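# Eight arms lift loaded hand barrow onto two bearers

## Task

Raise the hand barrow and set it on the two bearers with both rollers still on it; neither roller may fall off at any point.

## Robot and tools

ROBOTS. Eight identical i2rt Big YAM arms, arm1 to arm8. Each has six revolute joints, a two-finger gripper and a wrist camera. A fixed room camera, cam_high, also exists. arm1 to arm4 stand in a row at y about +0.65 (x = +1.137, +0.379, -0.385, -1.147) and face toward -y. arm5 to arm8 stand opposite at y about -0.65 (x = -1.141, -0.376, +0.371, +1.151) and face toward +y. Their feet sit at z 0.735 to 0.821; the tabletops beneath them are at z = 0.720. A hand reaches roughly 1.0 m from its joint1 axis.

FRAME. One scene frame for everything: origin on the floor, +z up, metres. The printed hand is the point between the finger pads, about 1 cm behind the tips. The fingers point along the hand's +z; they open and close along its y. hand_target is where the hand would be at the joint targets currently held. Printed hand positions can be off, more so at long reach, and a hand commonly stops a centimetre or more from where it was sent.

TOOL move. Each argument is a robot name (arm1 ... arm8) holding that robot's own part, plus an optional cameras list. A robot not named receives nothing new but may keep pushing toward older targets. A robot's part may contain:
- joints: absolute targets keyed by name. joint1_rad -2.879 to 2.879 (turns the arm about its foot, positive counter-clockwise seen from above, 0 = along the foot's +x); joint2_rad 0 to 3.141 (shoulder; 0 is upper arm level pointing back, positive lifts it up then forward); joint3_rad 0 to 3.019 (elbow; 0 folded, positive opens); joint4_rad -1.692 to 1.57 (hand pitch, positive tips fingers up); joint5_rad -1.57 to 1.57 (sideways swing, positive to the arm's right); joint6_rad -2.094 to 2.094 (roll, positive clockwise viewed from behind the hand); gripper_m 0 to 0.093, the absolute fingertip gap in metres.
- min_time_s: 0.1 to 8 s, the shortest duration for that robot's arm joint moves.
- target: one list of seven numbers for that single robot, [x, y, z, qw, qx, qy, qz], an absolute hand pose in the scene frame (metres, quaternion w first), in the same form as the printed hand line. The hand goes in a straight line from its hand_target toward it. With target, joints may only contain gripper_m.
- speed: top path speed in m/s, 0.002 to 0.5 (default 0.25); rotation is capped at twice that in rad/s. Only allowed together with target.
All motions in one call begin together; all hand paths in a call finish together, paced by the slowest. Paths last 0.5 to 10 s and any action ends by 15 s. Each control step clips the commanded pose to within 100 mm and 20 degrees of the measured hand. Paths ignore obstacles and other arms, lag, can stray, and can overshoot speed when an arm is nearly straight. Unknown keys make a call invalid; out-of-range values get it refused, and a refusal cancels the later move, wait and finished_scene calls in that reply.

RESULTS. Each robot's state: joint_positions, Joint velocities (rad/s, gripper in m/s; "within noise" means still), joint torques (N m, arm joints only, including gravity; joints 3 and 4 wrap at ±28), hand, hand_target, joint_status and hand_status. The move line reports each moved robot as done or its worst status. Statuses: off_target (rested away from target, may still push); time_out (joint kept a nearby target and keeps pushing; on_its_own lists it; send the read position to relax); not_followed / "joint command not followed" / "pose unreachable" (a self- and arm-collision check withheld the motion; the robot may keep trying). "as last shown" robots were not commanded and repeat earlier lines. pictures names the returned images in order; images may lag the state slightly. A move with no action returns everything plus the scene number.

OTHER TOOLS. wait: seconds 0 to 10, optional cameras; nothing new is commanded. zoom_image: camera plus region [x0, y0, x1, y1] in that image's pixels, top-left origin, at most 504 by 504; only for cameras in the latest images. Wrist images are 672x504 fisheye, cam_high 896x504. read_manual: licence texts only. finished_scene: scene = the current scene's integer number; irreversible, and the goal must hold without the robots afterwards.

GRIPPER. Holding a rigid part at full force, gripper_m reads up to 0.005 below the part's width (some up to 0.002 above). Closed empty: 0.000 to 0.003. Full force comes about 0.005 under the first-contact reading. Squeeze is 50 to 64 N per pad, varying by gripper. Release by commanding well above the reading.

CAUTIONS. The arms do not stop on contact and can push very hard. Hard pressing between two robots ends the scene in failure, including one gripper closing on another's fingers; the safety check can miss finger, gripper housing and camera contact. Avoid slamming fixed or heavy objects, dropping parts, releasing moving parts, or pushing anything off the work area or onto the floor. Loose items may occasionally be nudged by outside disturbances. Holding loads, stretching out, or pushing at unreachable poses heats motors: MOTOR HOT appears at 85 °C, and at 100 °C that arm and gripper go limp for 30 to 60 s or more (OVER-TEMPERATURE FAULT, keys read limit_stop_at_motor_heat; resend targets afterwards). Drives have gear play and weak wrists; joint readings include that play. The scene keeps running while you compose replies, with the last commands held.

Each tool is called after "Emit:" by a JSON object that holds its "name" and its "arguments", one argument or row to a line.

## Session

Emit:
{"name": "move", "arguments": {

}}

Scene clock: 0.00 s.
Joint torques (N m): no reading
Heat: arm1: hottest joint1_rad 27 °C; arm2: hottest joint1_rad 24 °C; arm3: hottest joint1_rad 27 °C; arm4: hottest joint2_rad 26 °C; arm5: hottest joint3_rad 27 °C; arm6: hottest joint1_rad 23 °C; arm7: hottest joint2_rad 27 °C; arm8: hottest joint2_rad 28 °C.
Joint velocities: within noise
arm1.joint_positions: joint1_rad=-0.286 joint2_rad=+0.595 joint3_rad=+1.353 joint4_rad=-1.285 joint5_rad=-0.115 joint6_rad=-0.319 gripper_m=+0.09396
arm1.joint_status: not commanded
arm1.hand: x=+1.0863 y=+0.4155 z=+1.3600 quat_wxyz=(-0.276, -0.584, -0.637, +0.421) (m; scene frame)
arm1.hand_target: x=+1.0871 y=+0.4182 z=+1.3719 quat_wxyz=(-0.280, -0.579, -0.633, +0.431) (m; scene frame)
arm1.hand_status: not commanded
arm2.joint_positions: joint1_rad=+0.349 joint2_rad=+0.613 joint3_rad=+1.402 joint4_rad=-1.481 joint5_rad=+0.006 joint6_rad=+0.014 gripper_m=+0.09396
arm2.joint_status: not commanded
arm2.hand: x=+0.4461 y=+0.4395 z=+1.3148 quat_wxyz=(-0.346, -0.531, -0.736, +0.239) (m; scene frame)
arm2.hand_target: x=+0.4454 y=+0.4411 z=+1.3238 quat_wxyz=(-0.355, -0.528, -0.732, +0.244) (m; scene frame)
arm2.hand_status: not commanded
arm3.joint_positions: joint1_rad=+0.223 joint2_rad=+0.624 joint3_rad=+1.389 joint4_rad=-1.460 joint5_rad=-0.269 joint6_rad=+0.265 gripper_m=+0.09396
arm3.joint_status: not commanded
arm3.hand: x=-0.2915 y=+0.4470 z=+1.2743 quat_wxyz=(-0.416, -0.614, -0.662, +0.111) (m; scene frame)
arm3.hand_target: x=-0.2919 y=+0.4488 z=+1.2836 quat_wxyz=(-0.424, -0.610, -0.659, +0.117) (m; scene frame)
arm3.hand_status: not commanded
arm4.joint_positions: joint1_rad=+0.348 joint2_rad=+0.631 joint3_rad=+1.399 joint4_rad=-1.199 joint5_rad=-0.141 joint6_rad=+0.185 gripper_m=+0.09396
arm4.joint_status: not commanded
arm4.hand: x=-1.0404 y=+0.4199 z=+1.3064 quat_wxyz=(-0.499, -0.514, -0.665, +0.211) (m; scene frame)
arm4.hand_target: x=-1.0416 y=+0.4229 z=+1.3180 quat_wxyz=(-0.508, -0.509, -0.660, +0.217) (m; scene frame)
arm4.hand_status: not commanded
arm5.joint_positions: joint1_rad=+0.452 joint2_rad=+0.626 joint3_rad=+1.401 joint4_rad=-1.391 joint5_rad=+0.253 joint6_rad=-0.468 gripper_m=+0.09396
arm5.joint_status: not commanded
arm5.hand: x=-1.2020 y=-0.4276 z=+1.3247 quat_wxyz=(-0.394, +0.822, -0.330, -0.245) (m; scene frame)
arm5.hand_target: x=-1.2009 y=-0.4295 z=+1.3336 quat_wxyz=(-0.400, +0.817, -0.330, -0.252) (m; scene frame)
arm5.hand_status: not commanded
arm6.joint_positions: joint1_rad=+0.282 joint2_rad=+0.627 joint3_rad=+1.407 joint4_rad=-1.441 joint5_rad=-0.177 joint6_rad=+0.093 gripper_m=+0.09396
arm6.joint_status: not commanded
arm6.hand: x=-0.4609 y=-0.4528 z=+1.3239 quat_wxyz=(-0.170, +0.716, -0.539, -0.410) (m; scene frame)
arm6.hand_target: x=-0.4601 y=-0.4549 z=+1.3337 quat_wxyz=(-0.177, +0.712, -0.535, -0.419) (m; scene frame)
arm6.hand_status: not commanded
arm7.joint_positions: joint1_rad=-0.219 joint2_rad=+0.628 joint3_rad=+1.381 joint4_rad=-1.297 joint5_rad=-0.047 joint6_rad=-0.278 gripper_m=+0.09396
arm7.joint_status: not commanded
arm7.hand: x=+0.4047 y=-0.4019 z=+1.3521 quat_wxyz=(-0.405, +0.655, -0.577, -0.272) (m; scene frame)
arm7.hand_target: x=+0.4042 y=-0.4042 z=+1.3660 quat_wxyz=(-0.417, +0.649, -0.572, -0.279) (m; scene frame)
arm7.hand_status: not commanded
arm8.joint_positions: joint1_rad=-0.025 joint2_rad=+0.621 joint3_rad=+1.385 joint4_rad=-1.326 joint5_rad=-0.295 joint6_rad=-0.082 gripper_m=+0.09396
arm8.joint_status: not commanded
arm8.hand: x=+1.1109 y=-0.4209 z=+1.3445 quat_wxyz=(-0.284, +0.668, -0.552, -0.409) (m; scene frame)
arm8.hand_target: x=+1.1105 y=-0.4240 z=+1.3596 quat_wxyz=(-0.296, +0.664, -0.545, -0.418) (m; scene frame)
arm8.hand_status: not commanded
pictures: arm1_cam_wrist, arm2_cam_wrist, arm3_cam_wrist, arm4_cam_wrist, arm5_cam_wrist, arm6_cam_wrist, arm7_cam_wrist, arm8_cam_wrist, cam_high

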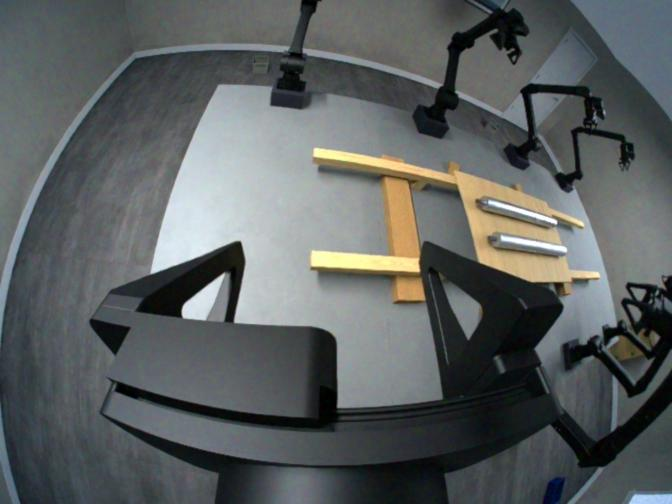

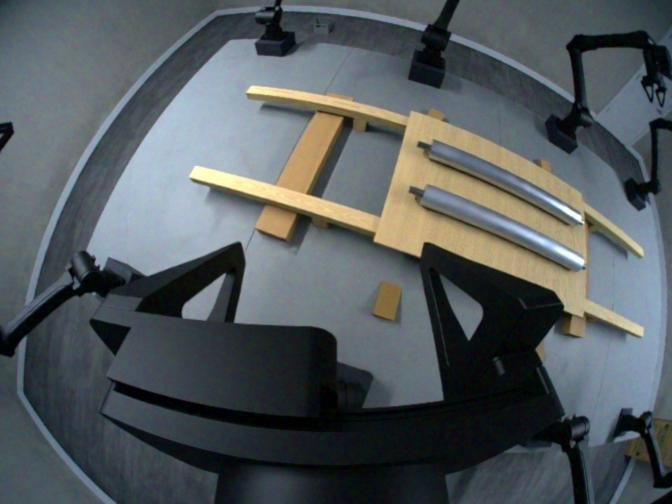

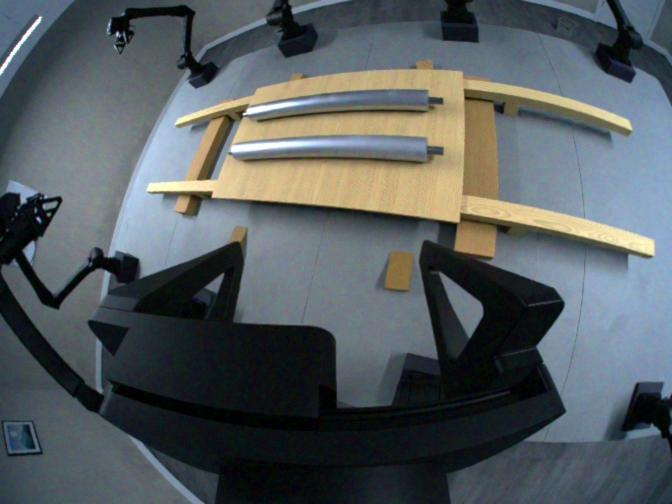

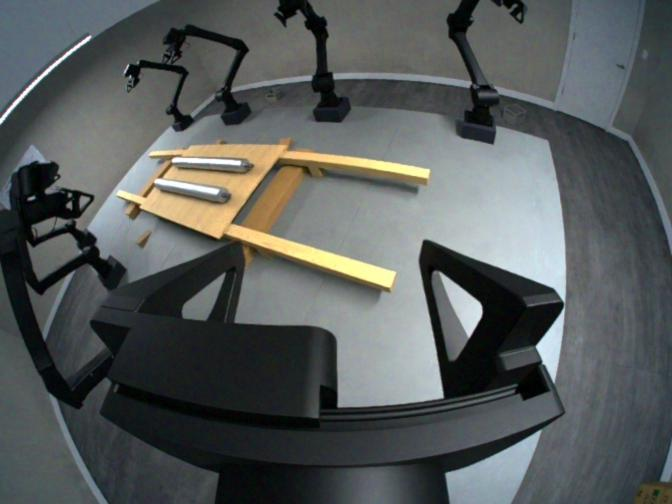

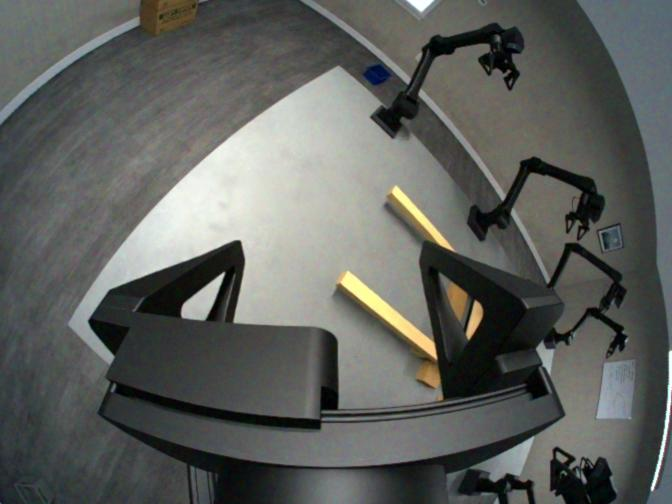

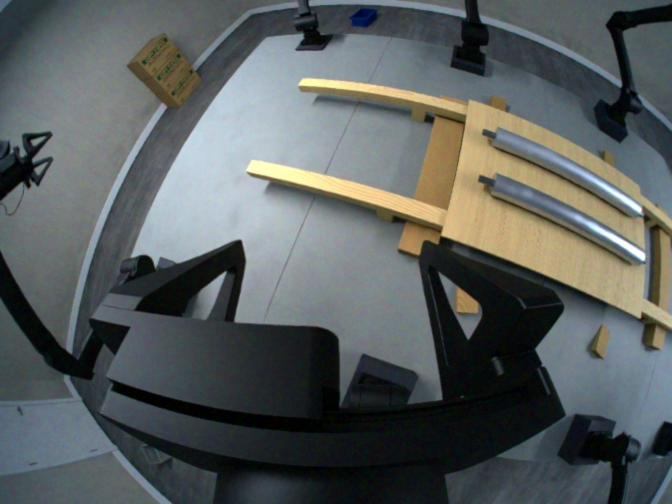

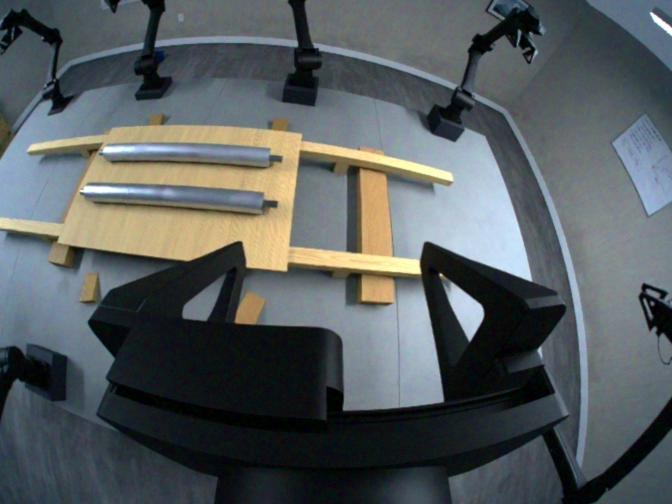

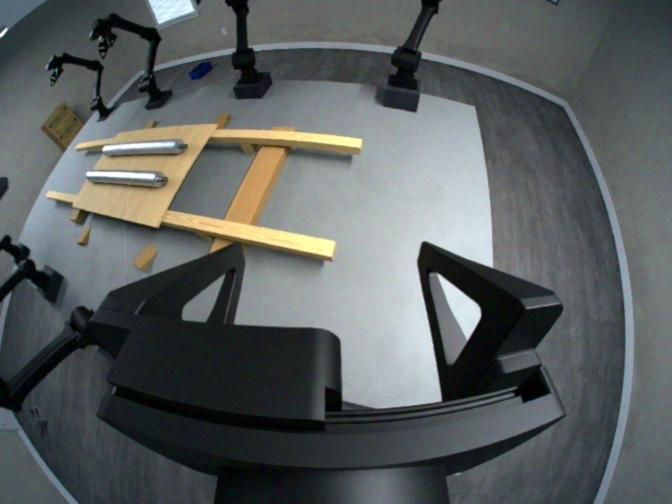

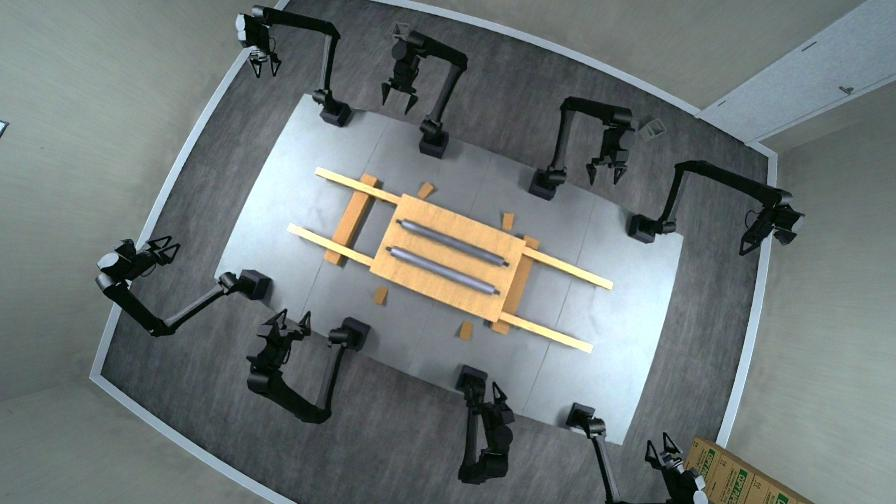

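Emit:
{"name": "move", "arguments": {
  "arm1": {"target": [0.81, 0.205, 1.05, 0, 1, 0, 0], "speed": 0.35, "joints": {"gripper_m": 0.085}},
  "arm8": {"target": [0.81, -0.18, 1.05, 0, 1, 0, 0], "speed": 0.35, "joints": {"gripper_m": 0.085}},
  "arm4": {"target": [-0.93, 0.205, 1.05, 0, 0, 1, 0], "speed": 0.35, "joints": {"gripper_m": 0.085}},
  "arm5": {"target": [-0.93, -0.18, 1.05, 0, 0, 1, 0], "speed": 0.35, "joints": {"gripper_m": 0.085}},
  "arm7": {"target": [0.56, -0.42, 1.02, -0.2706, 0.6533, -0.6533, -0.2706], "speed": 0.35},
  "arm6": {"target": [-0.50, -0.42, 1.02, -0.2706, 0.6533, -0.6533, -0.2706], "speed": 0.35},
  "arm2": {"target": [0.56, 0.45, 1.02, 0.2706, 0.6533, 0.6533, -0.2706], "speed": 0.35},
  "arm3": {"target": [-0.50, 0.45, 1.02, 0.2706, 0.6533, 0.6533, -0.2706], "speed": 0.35},
  "cameras": ["all"]
}}

Scene clock: 6.13 s.
Joint torques (N m): arm1=[0.21 -16.15 12.75 0.12 -0.1 0.02] | arm2=[0.91 -1.96 8.24 1.4 0.51 0.12] | arm3=[-1.2 0.97 9.01 2.32 -0.7 -0.12] | arm4=[0.03 -17.08 15.42 -0.12 0.24 -0.04] | arm5=[-2.67 -12.28 12.53 0.1 -0.05 0.12] | arm6=[0.15 0.44 10.89 2.11 0.57 0.14] | arm7=[0.21 -0.44 7.61 2.14 -0.74 -0.07] | arm8=[-0.32 -14.86 15.41 -0.4 0.05 -0.21]
Heat: arm1: hottest joint1_rad 27 °C; arm2: hottest joint1_rad 24 °C; arm3: hottest joint1_rad 26 °C; arm4: hottest joint2_rad 26 °C; arm5: hottest joint3_rad 28 °C; arm6: hottest joint1_rad 23 °C; arm7: hottest joint2_rad 27 °C; arm8: hottest joint2_rad 28 °C.
move: arm1 off_target; arm2 done; arm3 done; arm4 off_target; arm5 off_target; arm6 done; arm7 done; arm8 off_target
Joint velocities: within noise
arm1.joint_positions: joint1_rad=-0.622 joint2_rad=+1.778 joint3_rad=+1.701 joint4_rad=-1.542 joint5_rad=-0.002 joint6_rad=+0.922 gripper_m=+0.08507
arm1.joint_status: all done
arm1.hand: x=+0.8206 y=+0.2139 z=+1.0341 quat_wxyz=(+0.015, -1.000, -0.008, -0.015) (m; scene frame)
arm1.hand_target: x=+0.8091 y=+0.2071 z=+1.0478 quat_wxyz=(+0.001, -1.000, +0.002, -0.007) (m; scene frame)
arm1.hand_status: off_target (0.021 m and 2.6 deg from the pose sent, 0.466 m and 108.6 deg at the start)
arm2.joint_positions: joint1_rad=+1.203 joint2_rad=+0.737 joint3_rad=+0.684 joint4_rad=-1.186 joint5_rad=+0.736 joint6_rad=+1.054 gripper_m=+0.09396
arm2.joint_status: not commanded
arm2.hand: x=+0.5537 y=+0.4478 z=+1.0220 quat_wxyz=(-0.261, -0.650, -0.658, +0.277) (m; scene frame)
arm2.hand_target: x=+0.5571 y=+0.4477 z=+1.0184 quat_wxyz=(-0.264, -0.652, -0.654, +0.277) (m; scene frame)
arm2.hand_status: done (0.007 m and 1.5 deg from the pose sent, 0.316 m and 19.4 deg at the start)
arm3.joint_positions: joint1_rad=-0.972 joint2_rad=+0.510 joint3_rad=+0.717 joint4_rad=-1.265 joint5_rad=-0.647 joint6_rad=-0.792 gripper_m=+0.09396
arm3.joint_status: not commanded
arm3.hand: x=-0.4937 y=+0.4517 z=+1.0266 quat_wxyz=(-0.275, -0.657, -0.650, +0.267) (m; scene frame)
arm3.hand_target: x=-0.4973 y=+0.4507 z=+1.0201 quat_wxyz=(-0.274, -0.654, -0.652, +0.268) (m; scene frame)
arm3.hand_status: done (0.009 m and 0.9 deg from the pose sent, 0.329 m and 25.2 deg at the start)
arm4.joint_positions: joint1_rad=+0.437 joint2_rad=+1.637 joint3_rad=+1.740 joint4_rad=-1.702 joint5_rad=+0.012 joint6_rad=-1.098 gripper_m=+0.08509
arm4.joint_status: all done
arm4.hand: x=-0.9423 y=+0.2098 z=+1.0301 quat_wxyz=(+0.008, -0.015, -1.000, -0.012) (m; scene frame)
arm4.hand_target: x=-0.9319 y=+0.2046 z=+1.0476 quat_wxyz=(+0.001, -0.002, -1.000, +0.004) (m; scene frame)
arm4.hand_status: off_target (0.024 m and 2.4 deg from the pose sent, 0.352 m and 96.7 deg at the start; a joint's target at an end of its range on 30 of 137 steps)
arm5.joint_positions: joint1_rad=-0.441 joint2_rad=+1.665 joint3_rad=+1.677 joint4_rad=-1.588 joint5_rad=-0.006 joint6_rad=+1.143 gripper_m=+0.08510
arm5.joint_status: all done
arm5.hand: x=-0.9351 y=-0.1897 z=+1.0434 quat_wxyz=(+0.007, +0.005, -1.000, +0.008) (m; scene frame)
arm5.hand_target: x=-0.9287 y=-0.1810 z=+1.0475 quat_wxyz=(+0.007, -0.005, -1.000, +0.004) (m; scene frame)
arm5.hand_status: off_target (0.013 m and 1.3 deg from the pose sent, 0.459 m and 141.4 deg at the start)
arm6.joint_positions: joint1_rad=+0.820 joint2_rad=+0.602 joint3_rad=+0.632 joint4_rad=-1.012 joint5_rad=+0.570 joint6_rad=+0.645 gripper_m=+0.09396
arm6.joint_status: not commanded
arm6.hand: x=-0.4959 y=-0.4179 z=+1.0275 quat_wxyz=(-0.274, +0.655, -0.651, -0.268) (m; scene frame)
arm6.hand_target: x=-0.4983 y=-0.4189 z=+1.0183 quat_wxyz=(-0.272, +0.656, -0.652, -0.266) (m; scene frame)
arm6.hand_status: done (0.009 m and 0.6 deg from the pose sent, 0.308 m and 24.8 deg at the start)
arm7.joint_positions: joint1_rad=-1.092 joint2_rad=+0.795 joint3_rad=+0.661 joint4_rad=-1.010 joint5_rad=-0.679 joint6_rad=-0.890 gripper_m=+0.09396
arm7.joint_status: not commanded
arm7.hand: x=+0.5513 y=-0.4203 z=+1.0193 quat_wxyz=(-0.256, +0.651, -0.658, -0.278) (m; scene frame)
arm7.hand_target: x=+0.5563 y=-0.4192 z=+1.0183 quat_wxyz=(-0.263, +0.652, -0.655, -0.276) (m; scene frame)
arm7.hand_status: done (0.009 m and 1.9 deg from the pose sent, 0.367 m and 17.8 deg at the start)
arm8.joint_positions: joint1_rad=+0.650 joint2_rad=+1.877 joint3_rad=+1.887 joint4_rad=-1.634 joint5_rad=-0.006 joint6_rad=-0.937 gripper_m=+0.08513
arm8.joint_status: all done
arm8.hand: x=+0.8219 y=-0.1873 z=+1.0288 quat_wxyz=(+0.019, +1.000, -0.012, +0.018) (m; scene frame)
arm8.hand_target: x=+0.8107 y=-0.1814 z=+1.0475 quat_wxyz=(+0.001, +1.000, +0.001, +0.007) (m; scene frame)
arm8.hand_status: off_target (0.025 m and 3.3 deg from the pose sent, 0.485 m and 96.1 deg at the start)
pictures: arm1_cam_wrist, arm2_cam_wrist, arm3_cam_wrist, arm4_cam_wrist, arm5_cam_wrist, arm6_cam_wrist, arm7_cam_wrist, arm8_cam_wrist, cam_high

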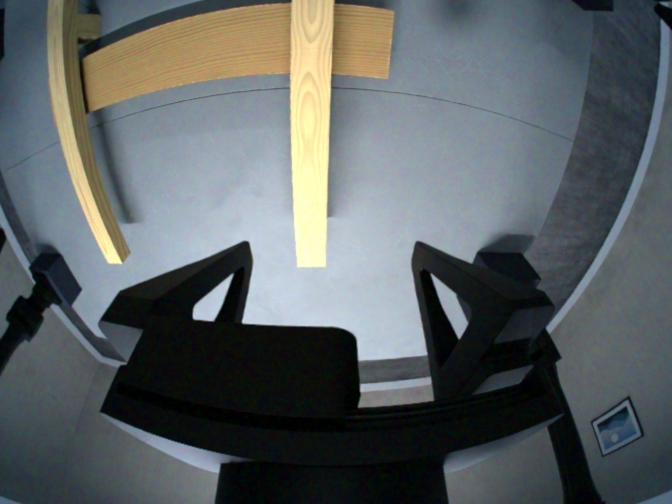

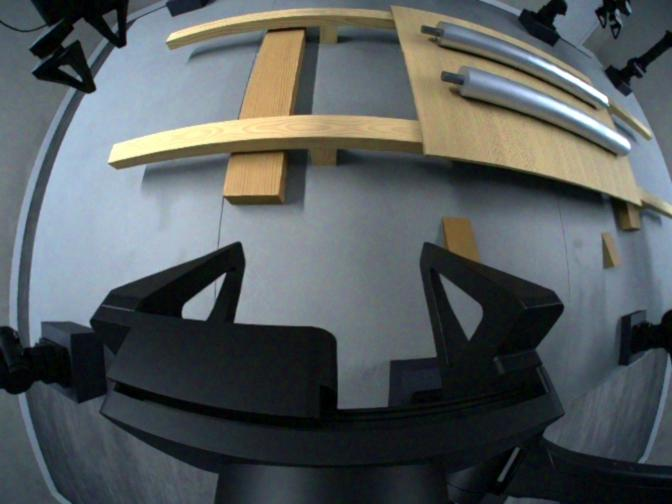

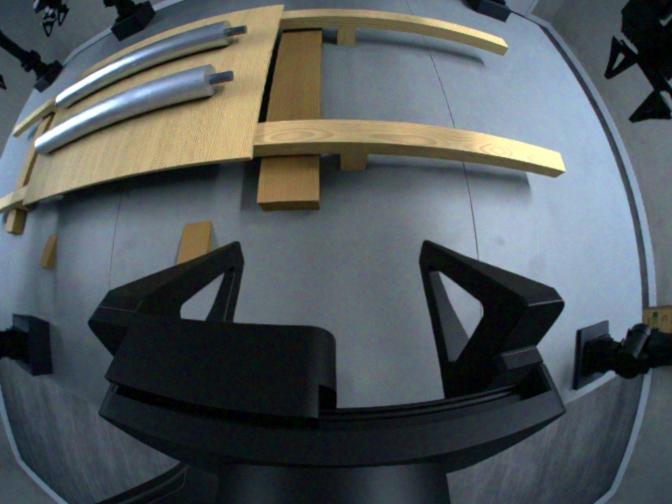

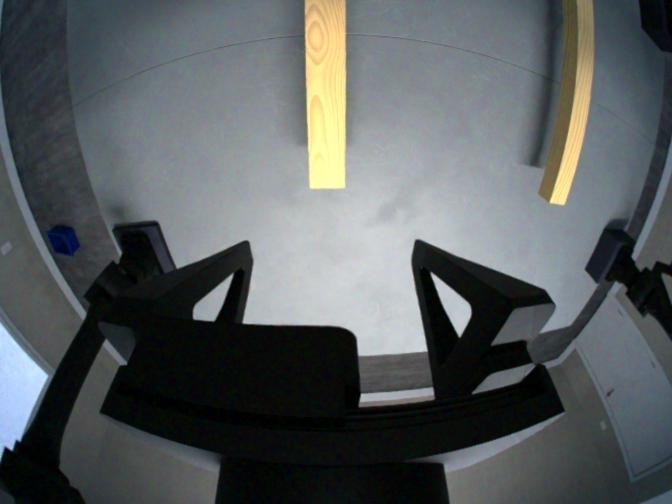

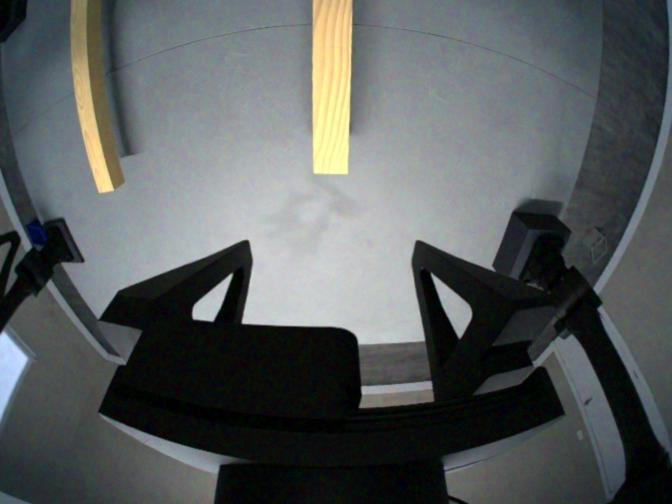

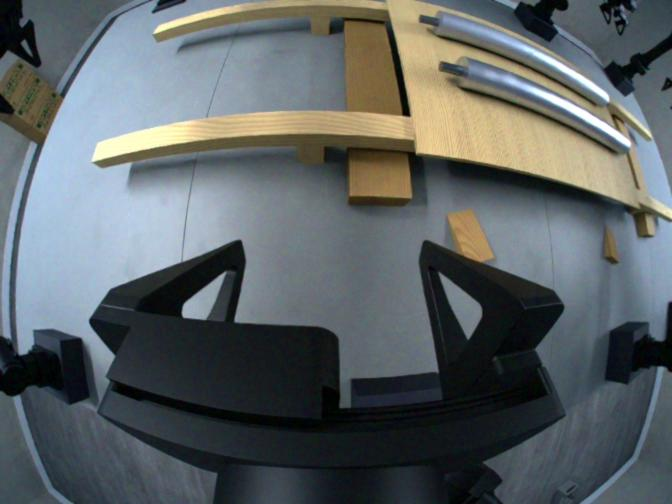

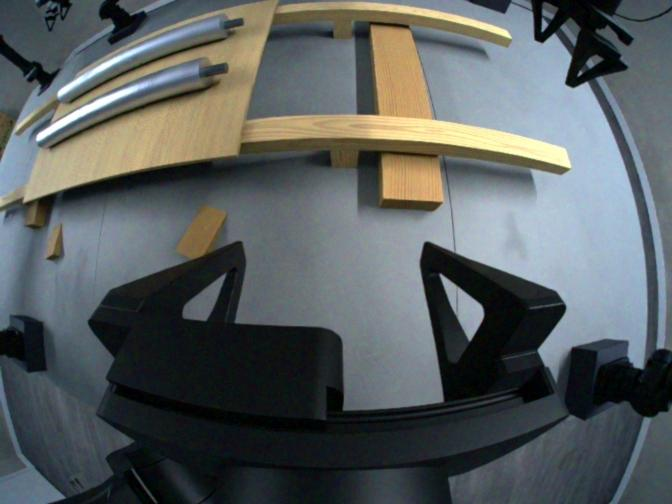

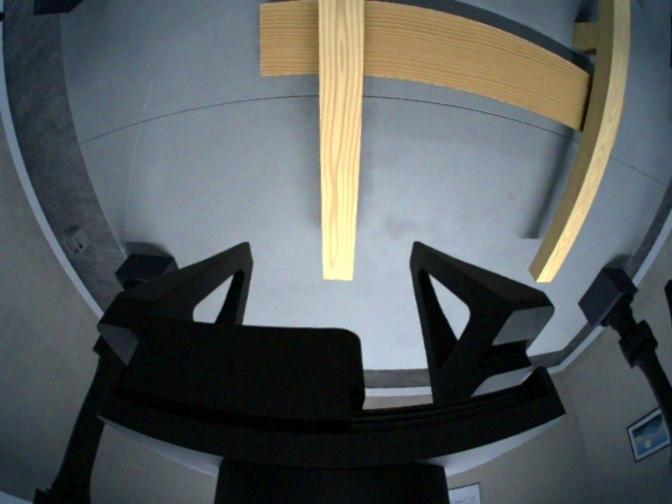

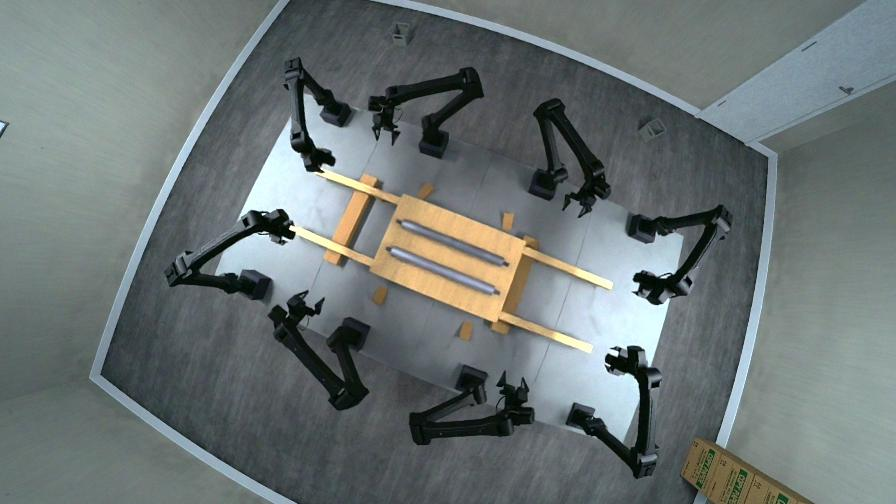

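Emit:
{"name": "zoom_image", "arguments": {
  "camera": "arm7_cam_wrist",
  "region": [300, 100, 480, 235]
}}

Emit:
{"name": "zoom_image", "arguments": {
  "camera": "arm6_cam_wrist",
  "region": [270, 90, 450, 225]
}}

Emit:
{"name": "zoom_image", "arguments": {
  "camera": "arm2_cam_wrist",
  "region": [200, 100, 380, 235]
}}

Emit:
{"name": "zoom_image", "arguments": {
  "camera": "arm3_cam_wrist",
  "region": [220, 100, 400, 235]
}}

Scaled by 2.800 from the camera's 672x504 image, which has a finer 960x720 frame.

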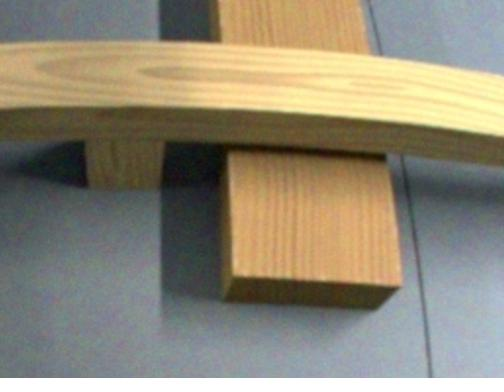

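Scaled by 2.800 from the camera's 672x504 image, which has a finer 960x720 frame.

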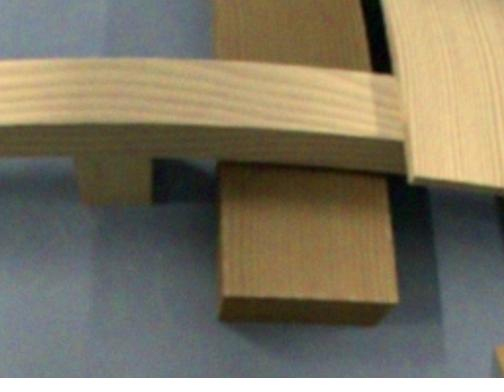

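Scaled by 2.800 from the camera's 672x504 image, which has a finer 960x720 frame.

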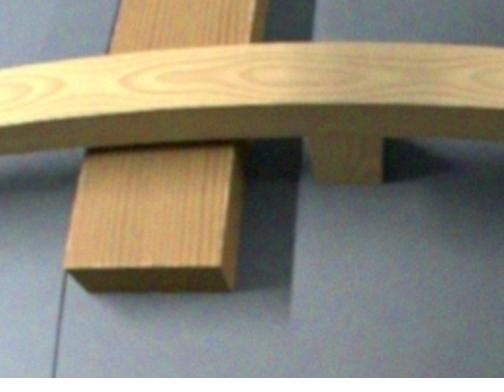

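Scaled by 2.800 from the camera's 672x504 image, which has a finer 960x720 frame.

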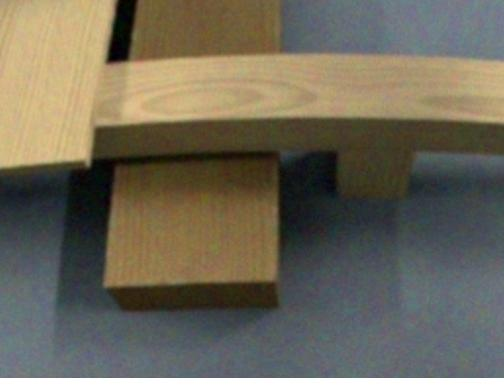

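Emit:
{"name": "move", "arguments": {
  "arm1": {"target": [0.81, 0.19, 0.87, 0, 1, 0, 0], "speed": 0.25},
  "arm8": {"target": [0.81, -0.178, 0.87, 0, 1, 0, 0], "speed": 0.25},
  "arm4": {"target": [-0.912, 0.216, 0.87, 0, 0, 1, 0], "speed": 0.25},
  "arm5": {"target": [-0.914, -0.182, 0.87, 0, 0, 1, 0], "speed": 0.25},
  "arm7": {"target": [0.14, -0.05, 1.06, 0, 1, 0, 0], "speed": 0.25, "joints": {"gripper_m": 0.093}},
  "arm6": {"target": [-0.14, -0.05, 1.06, 0, 0, 1, 0], "speed": 0.25, "joints": {"gripper_m": 0.093}},
  "arm2": {"target": [0.26, 0.11, 1.06, 0, 0, 1, 0], "speed": 0.25, "joints": {"gripper_m": 0.093}},
  "arm3": {"target": [-0.26, 0.11, 1.06, 0, 1, 0, 0], "speed": 0.25, "joints": {"gripper_m": 0.093}},
  "cameras": ["all"]
}}

Scene clock: 20.97 s.
Joint torques (N m): arm1=[1.85 -16.44 8.13 0.88 0.31 0.03] | arm2=[0.21 -14.56 11.89 -0.23 0.01 -0.18] | arm3=[-0.03 -15.85 14.49 0.02 -0.1 0.17] | arm4=[0.56 -16.21 9.26 1.14 0.01 0.22] | arm5=[-3.49 -12.51 8.5 0.95 0.23 -0.15] | arm6=[-0.62 -17.49 17.1 -0.25 0.02 0.14] | arm7=[0.97 -19.43 11.45 0.01 -0.05 -0.07] | arm8=[-0.44 -14.8 10.24 0.65 -0.16 -0.15]
Heat: arm1: hottest joint1_rad 27 °C; arm2: hottest joint1_rad 24 °C; arm3: hottest joint1_rad 26 °C; arm4: hottest joint2_rad 27 °C; arm5: hottest joint3_rad 29 °C; arm6: hottest joint1_rad 23 °C; arm7: hottest joint2_rad 27 °C; arm8: hottest joint3_rad 31 °C.
move: arm1 off_target; arm2 off_target; arm3 off_target; arm4 off_target; arm5 off_target; arm6 off_target; arm7 off_target; arm8 done
Joint velocities: within noise
arm1.joint_positions: joint1_rad=-0.622 joint2_rad=+1.907 joint3_rad=+1.467 joint4_rad=-1.130 joint5_rad=+0.000 joint6_rad=+0.941 gripper_m=+0.08507
arm1.joint_status: not commanded
arm1.hand: x=+0.8080 y=+0.1958 z=+0.8789 quat_wxyz=(-0.004, -1.000, +0.001, +0.000) (m; scene frame)
arm1.hand_target: x=+0.8113 y=+0.1919 z=+0.8701 quat_wxyz=(+0.000, -1.000, +0.000, +0.000) (m; scene frame)
arm1.hand_status: off_target (0.011 m and 0.5 deg from the pose sent, 0.166 m and 2.6 deg at the start)
arm2.joint_positions: joint1_rad=-0.211 joint2_rad=+1.736 joint3_rad=+1.778 joint4_rad=-1.622 joint5_rad=-0.014 joint6_rad=-1.767 gripper_m=+0.09312
arm2.joint_status: all done
arm2.hand: x=+0.2655 y=+0.1240 z=+1.0540 quat_wxyz=(-0.011, -0.011, -1.000, -0.010) (m; scene frame)
arm2.hand_target: x=+0.2594 y=+0.1127 z=+1.0586 quat_wxyz=(-0.008, -0.005, -1.000, -0.004) (m; scene frame)
arm2.hand_status: off_target (0.016 m and 2.0 deg from the pose sent, 0.449 m and 97.7 deg at the start)
arm3.joint_positions: joint1_rad=+0.231 joint2_rad=+1.765 joint3_rad=+1.906 joint4_rad=-1.698 joint5_rad=+0.007 joint6_rad=+1.767 gripper_m=+0.09312
arm3.joint_status: all done
arm3.hand: x=-0.2650 y=+0.1208 z=+1.0473 quat_wxyz=(+0.000, -1.000, -0.013, +0.005) (m; scene frame)
arm3.hand_target: x=-0.2577 y=+0.1110 z=+1.0574 quat_wxyz=(-0.010, -1.000, -0.009, +0.000) (m; scene frame)
arm3.hand_status: off_target (0.017 m and 1.6 deg from the pose sent, 0.415 m and 97.9 deg at the start; a joint's target at an end of its range on 29 of 134 steps)
arm4.joint_positions: joint1_rad=+0.474 joint2_rad=+1.660 joint3_rad=+1.376 joint4_rad=-1.277 joint5_rad=+0.012 joint6_rad=-1.090 gripper_m=+0.08509
arm4.joint_status: not commanded
arm4.hand: x=-0.9228 y=+0.2141 z=+0.8818 quat_wxyz=(-0.001, -0.001, -1.000, +0.005) (m; scene frame)
arm4.hand_target: x=-0.9145 y=+0.2171 z=+0.8709 quat_wxyz=(+0.000, +0.002, -1.000, +0.001) (m; scene frame)
arm4.hand_status: off_target (0.016 m and 0.6 deg from the pose sent, 0.163 m and 2.4 deg at the start)
arm5.joint_positions: joint1_rad=-0.459 joint2_rad=+1.752 joint3_rad=+1.371 joint4_rad=-1.155 joint5_rad=-0.004 joint6_rad=+1.143 gripper_m=+0.08510
arm5.joint_status: not commanded
arm5.hand: x=-0.9213 y=-0.1825 z=+0.8864 quat_wxyz=(-0.002, -0.004, -1.000, -0.010) (m; scene frame)
arm5.hand_target: x=-0.9153 y=-0.1839 z=+0.8709 quat_wxyz=(+0.000, -0.003, -1.000, -0.001) (m; scene frame)
arm5.hand_status: off_target (0.018 m and 1.3 deg from the pose sent, 0.175 m and 1.3 deg at the start)
arm6.joint_positions: joint1_rad=-0.377 joint2_rad=+2.001 joint3_rad=+2.167 joint4_rad=-1.673 joint5_rad=-0.008 joint6_rad=+1.193 gripper_m=+0.09307
arm6.joint_status: all done
arm6.hand: x=-0.1480 y=-0.0637 z=+1.0521 quat_wxyz=(+0.000, +0.008, -1.000, -0.027) (m; scene frame)
arm6.hand_target: x=-0.1406 y=-0.0529 z=+1.0580 quat_wxyz=(-0.003, -0.001, -0.999, -0.038) (m; scene frame)
arm6.hand_status: off_target (0.018 m and 3.2 deg from the pose sent, 0.513 m and 98.7 deg at the start; a joint's target at an end of its range on 30 of 134 steps)
arm7.joint_positions: joint1_rad=+0.330 joint2_rad=+2.025 joint3_rad=+2.137 joint4_rad=-1.687 joint5_rad=+0.017 joint6_rad=-1.192 gripper_m=+0.09315
arm7.joint_status: all done
arm7.hand: x=+0.1480 y=-0.0607 z=+1.0423 quat_wxyz=(+0.003, +1.000, -0.006, +0.012) (m; scene frame)
arm7.hand_target: x=+0.1448 y=-0.0511 z=+1.0584 quat_wxyz=(-0.014, +1.000, -0.002, +0.006) (m; scene frame)
arm7.hand_status: off_target (0.022 m and 1.6 deg from the pose sent, 0.555 m and 98.7 deg at the start; a joint's target at an end of its range on 26 of 134 steps)
arm8.joint_positions: joint1_rad=+0.650 joint2_rad=+1.946 joint3_rad=+1.574 joint4_rad=-1.211 joint5_rad=-0.011 joint6_rad=-0.937 gripper_m=+0.08513
arm8.joint_status: not commanded
arm8.hand: x=+0.8187 y=-0.1804 z=+0.8727 quat_wxyz=(+0.003, +1.000, -0.011, +0.004) (m; scene frame)
arm8.hand_target: x=+0.8109 y=-0.1794 z=+0.8699 quat_wxyz=(+0.000, +1.000, +0.000, +0.000) (m; scene frame)
arm8.hand_status: done (0.009 m and 1.4 deg from the pose sent, 0.160 m and 3.3 deg at the start)
pictures: arm1_cam_wrist, arm2_cam_wrist, arm3_cam_wrist, arm4_cam_wrist, arm5_cam_wrist, arm6_cam_wrist, arm7_cam_wrist, arm8_cam_wrist, cam_high

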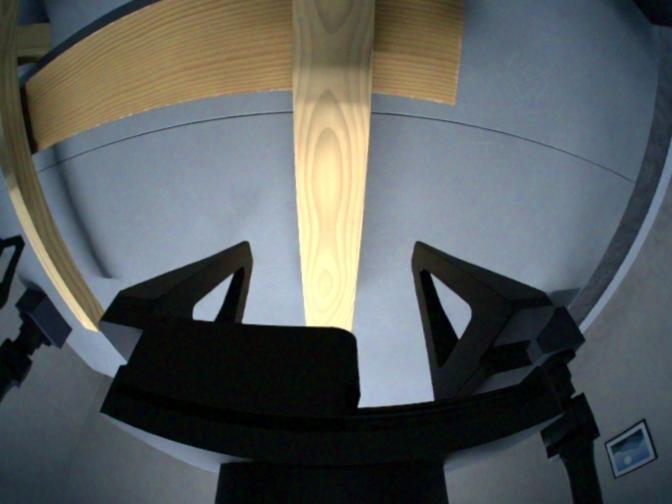

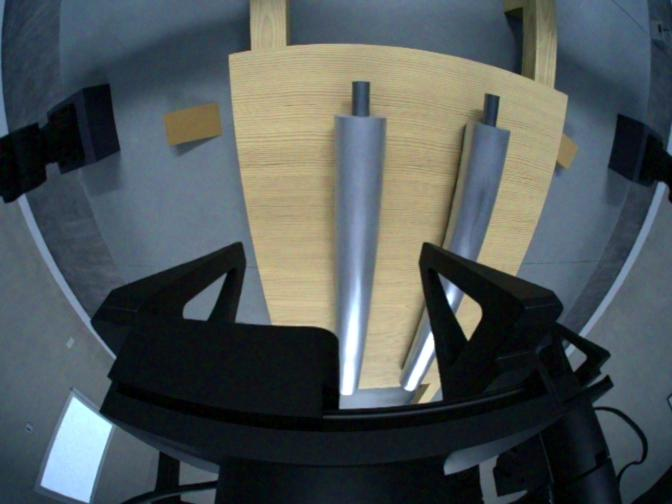

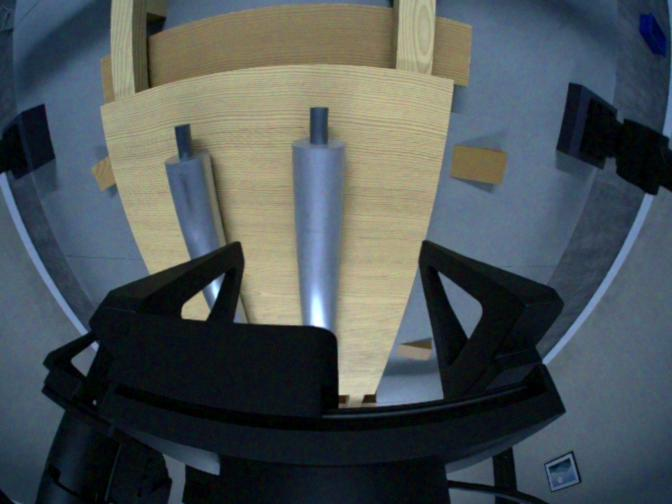

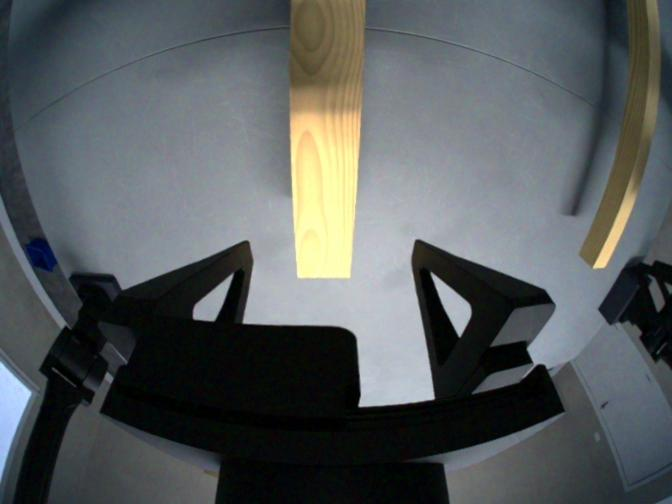

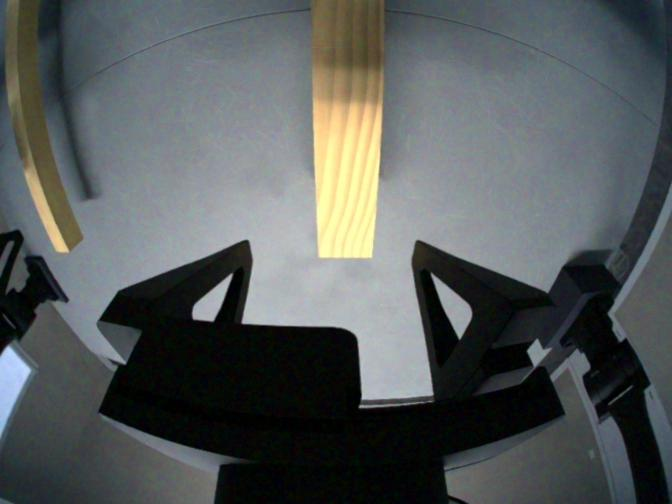

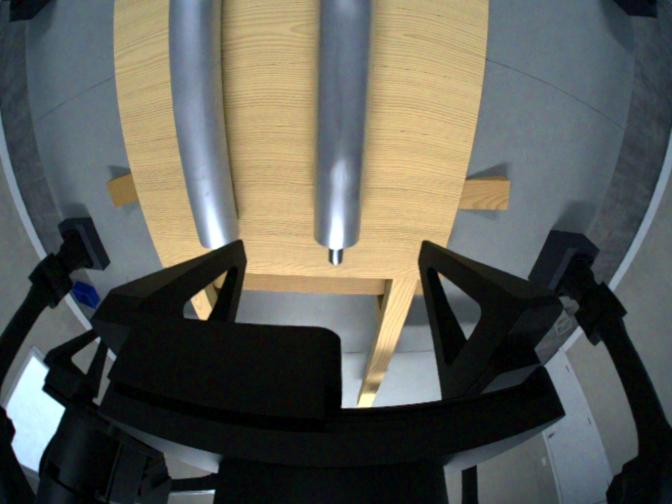

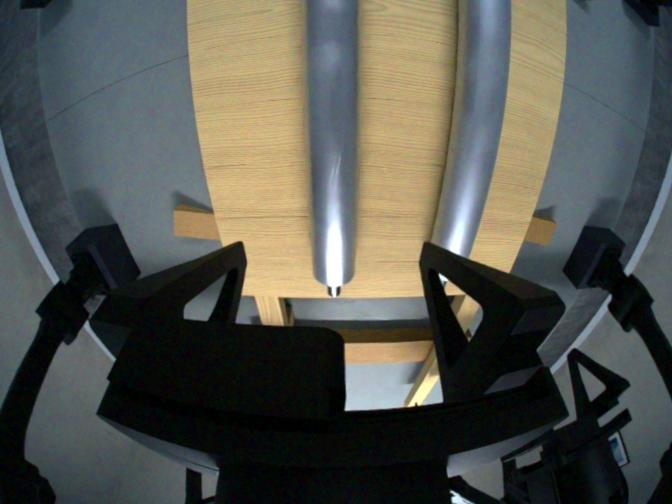

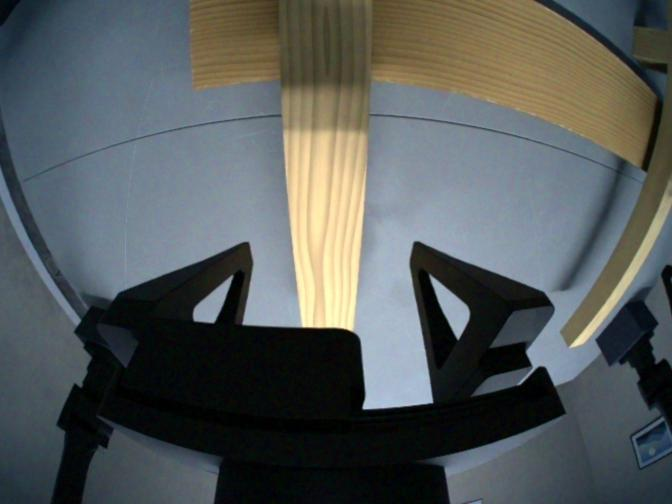

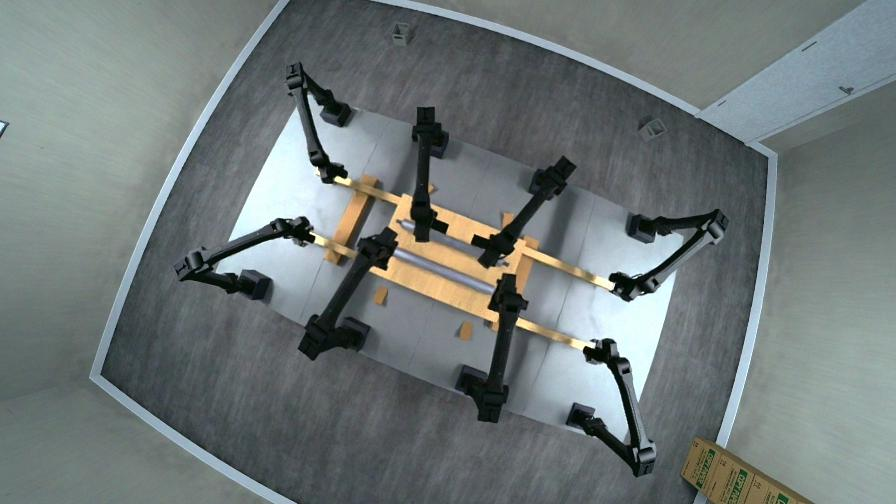

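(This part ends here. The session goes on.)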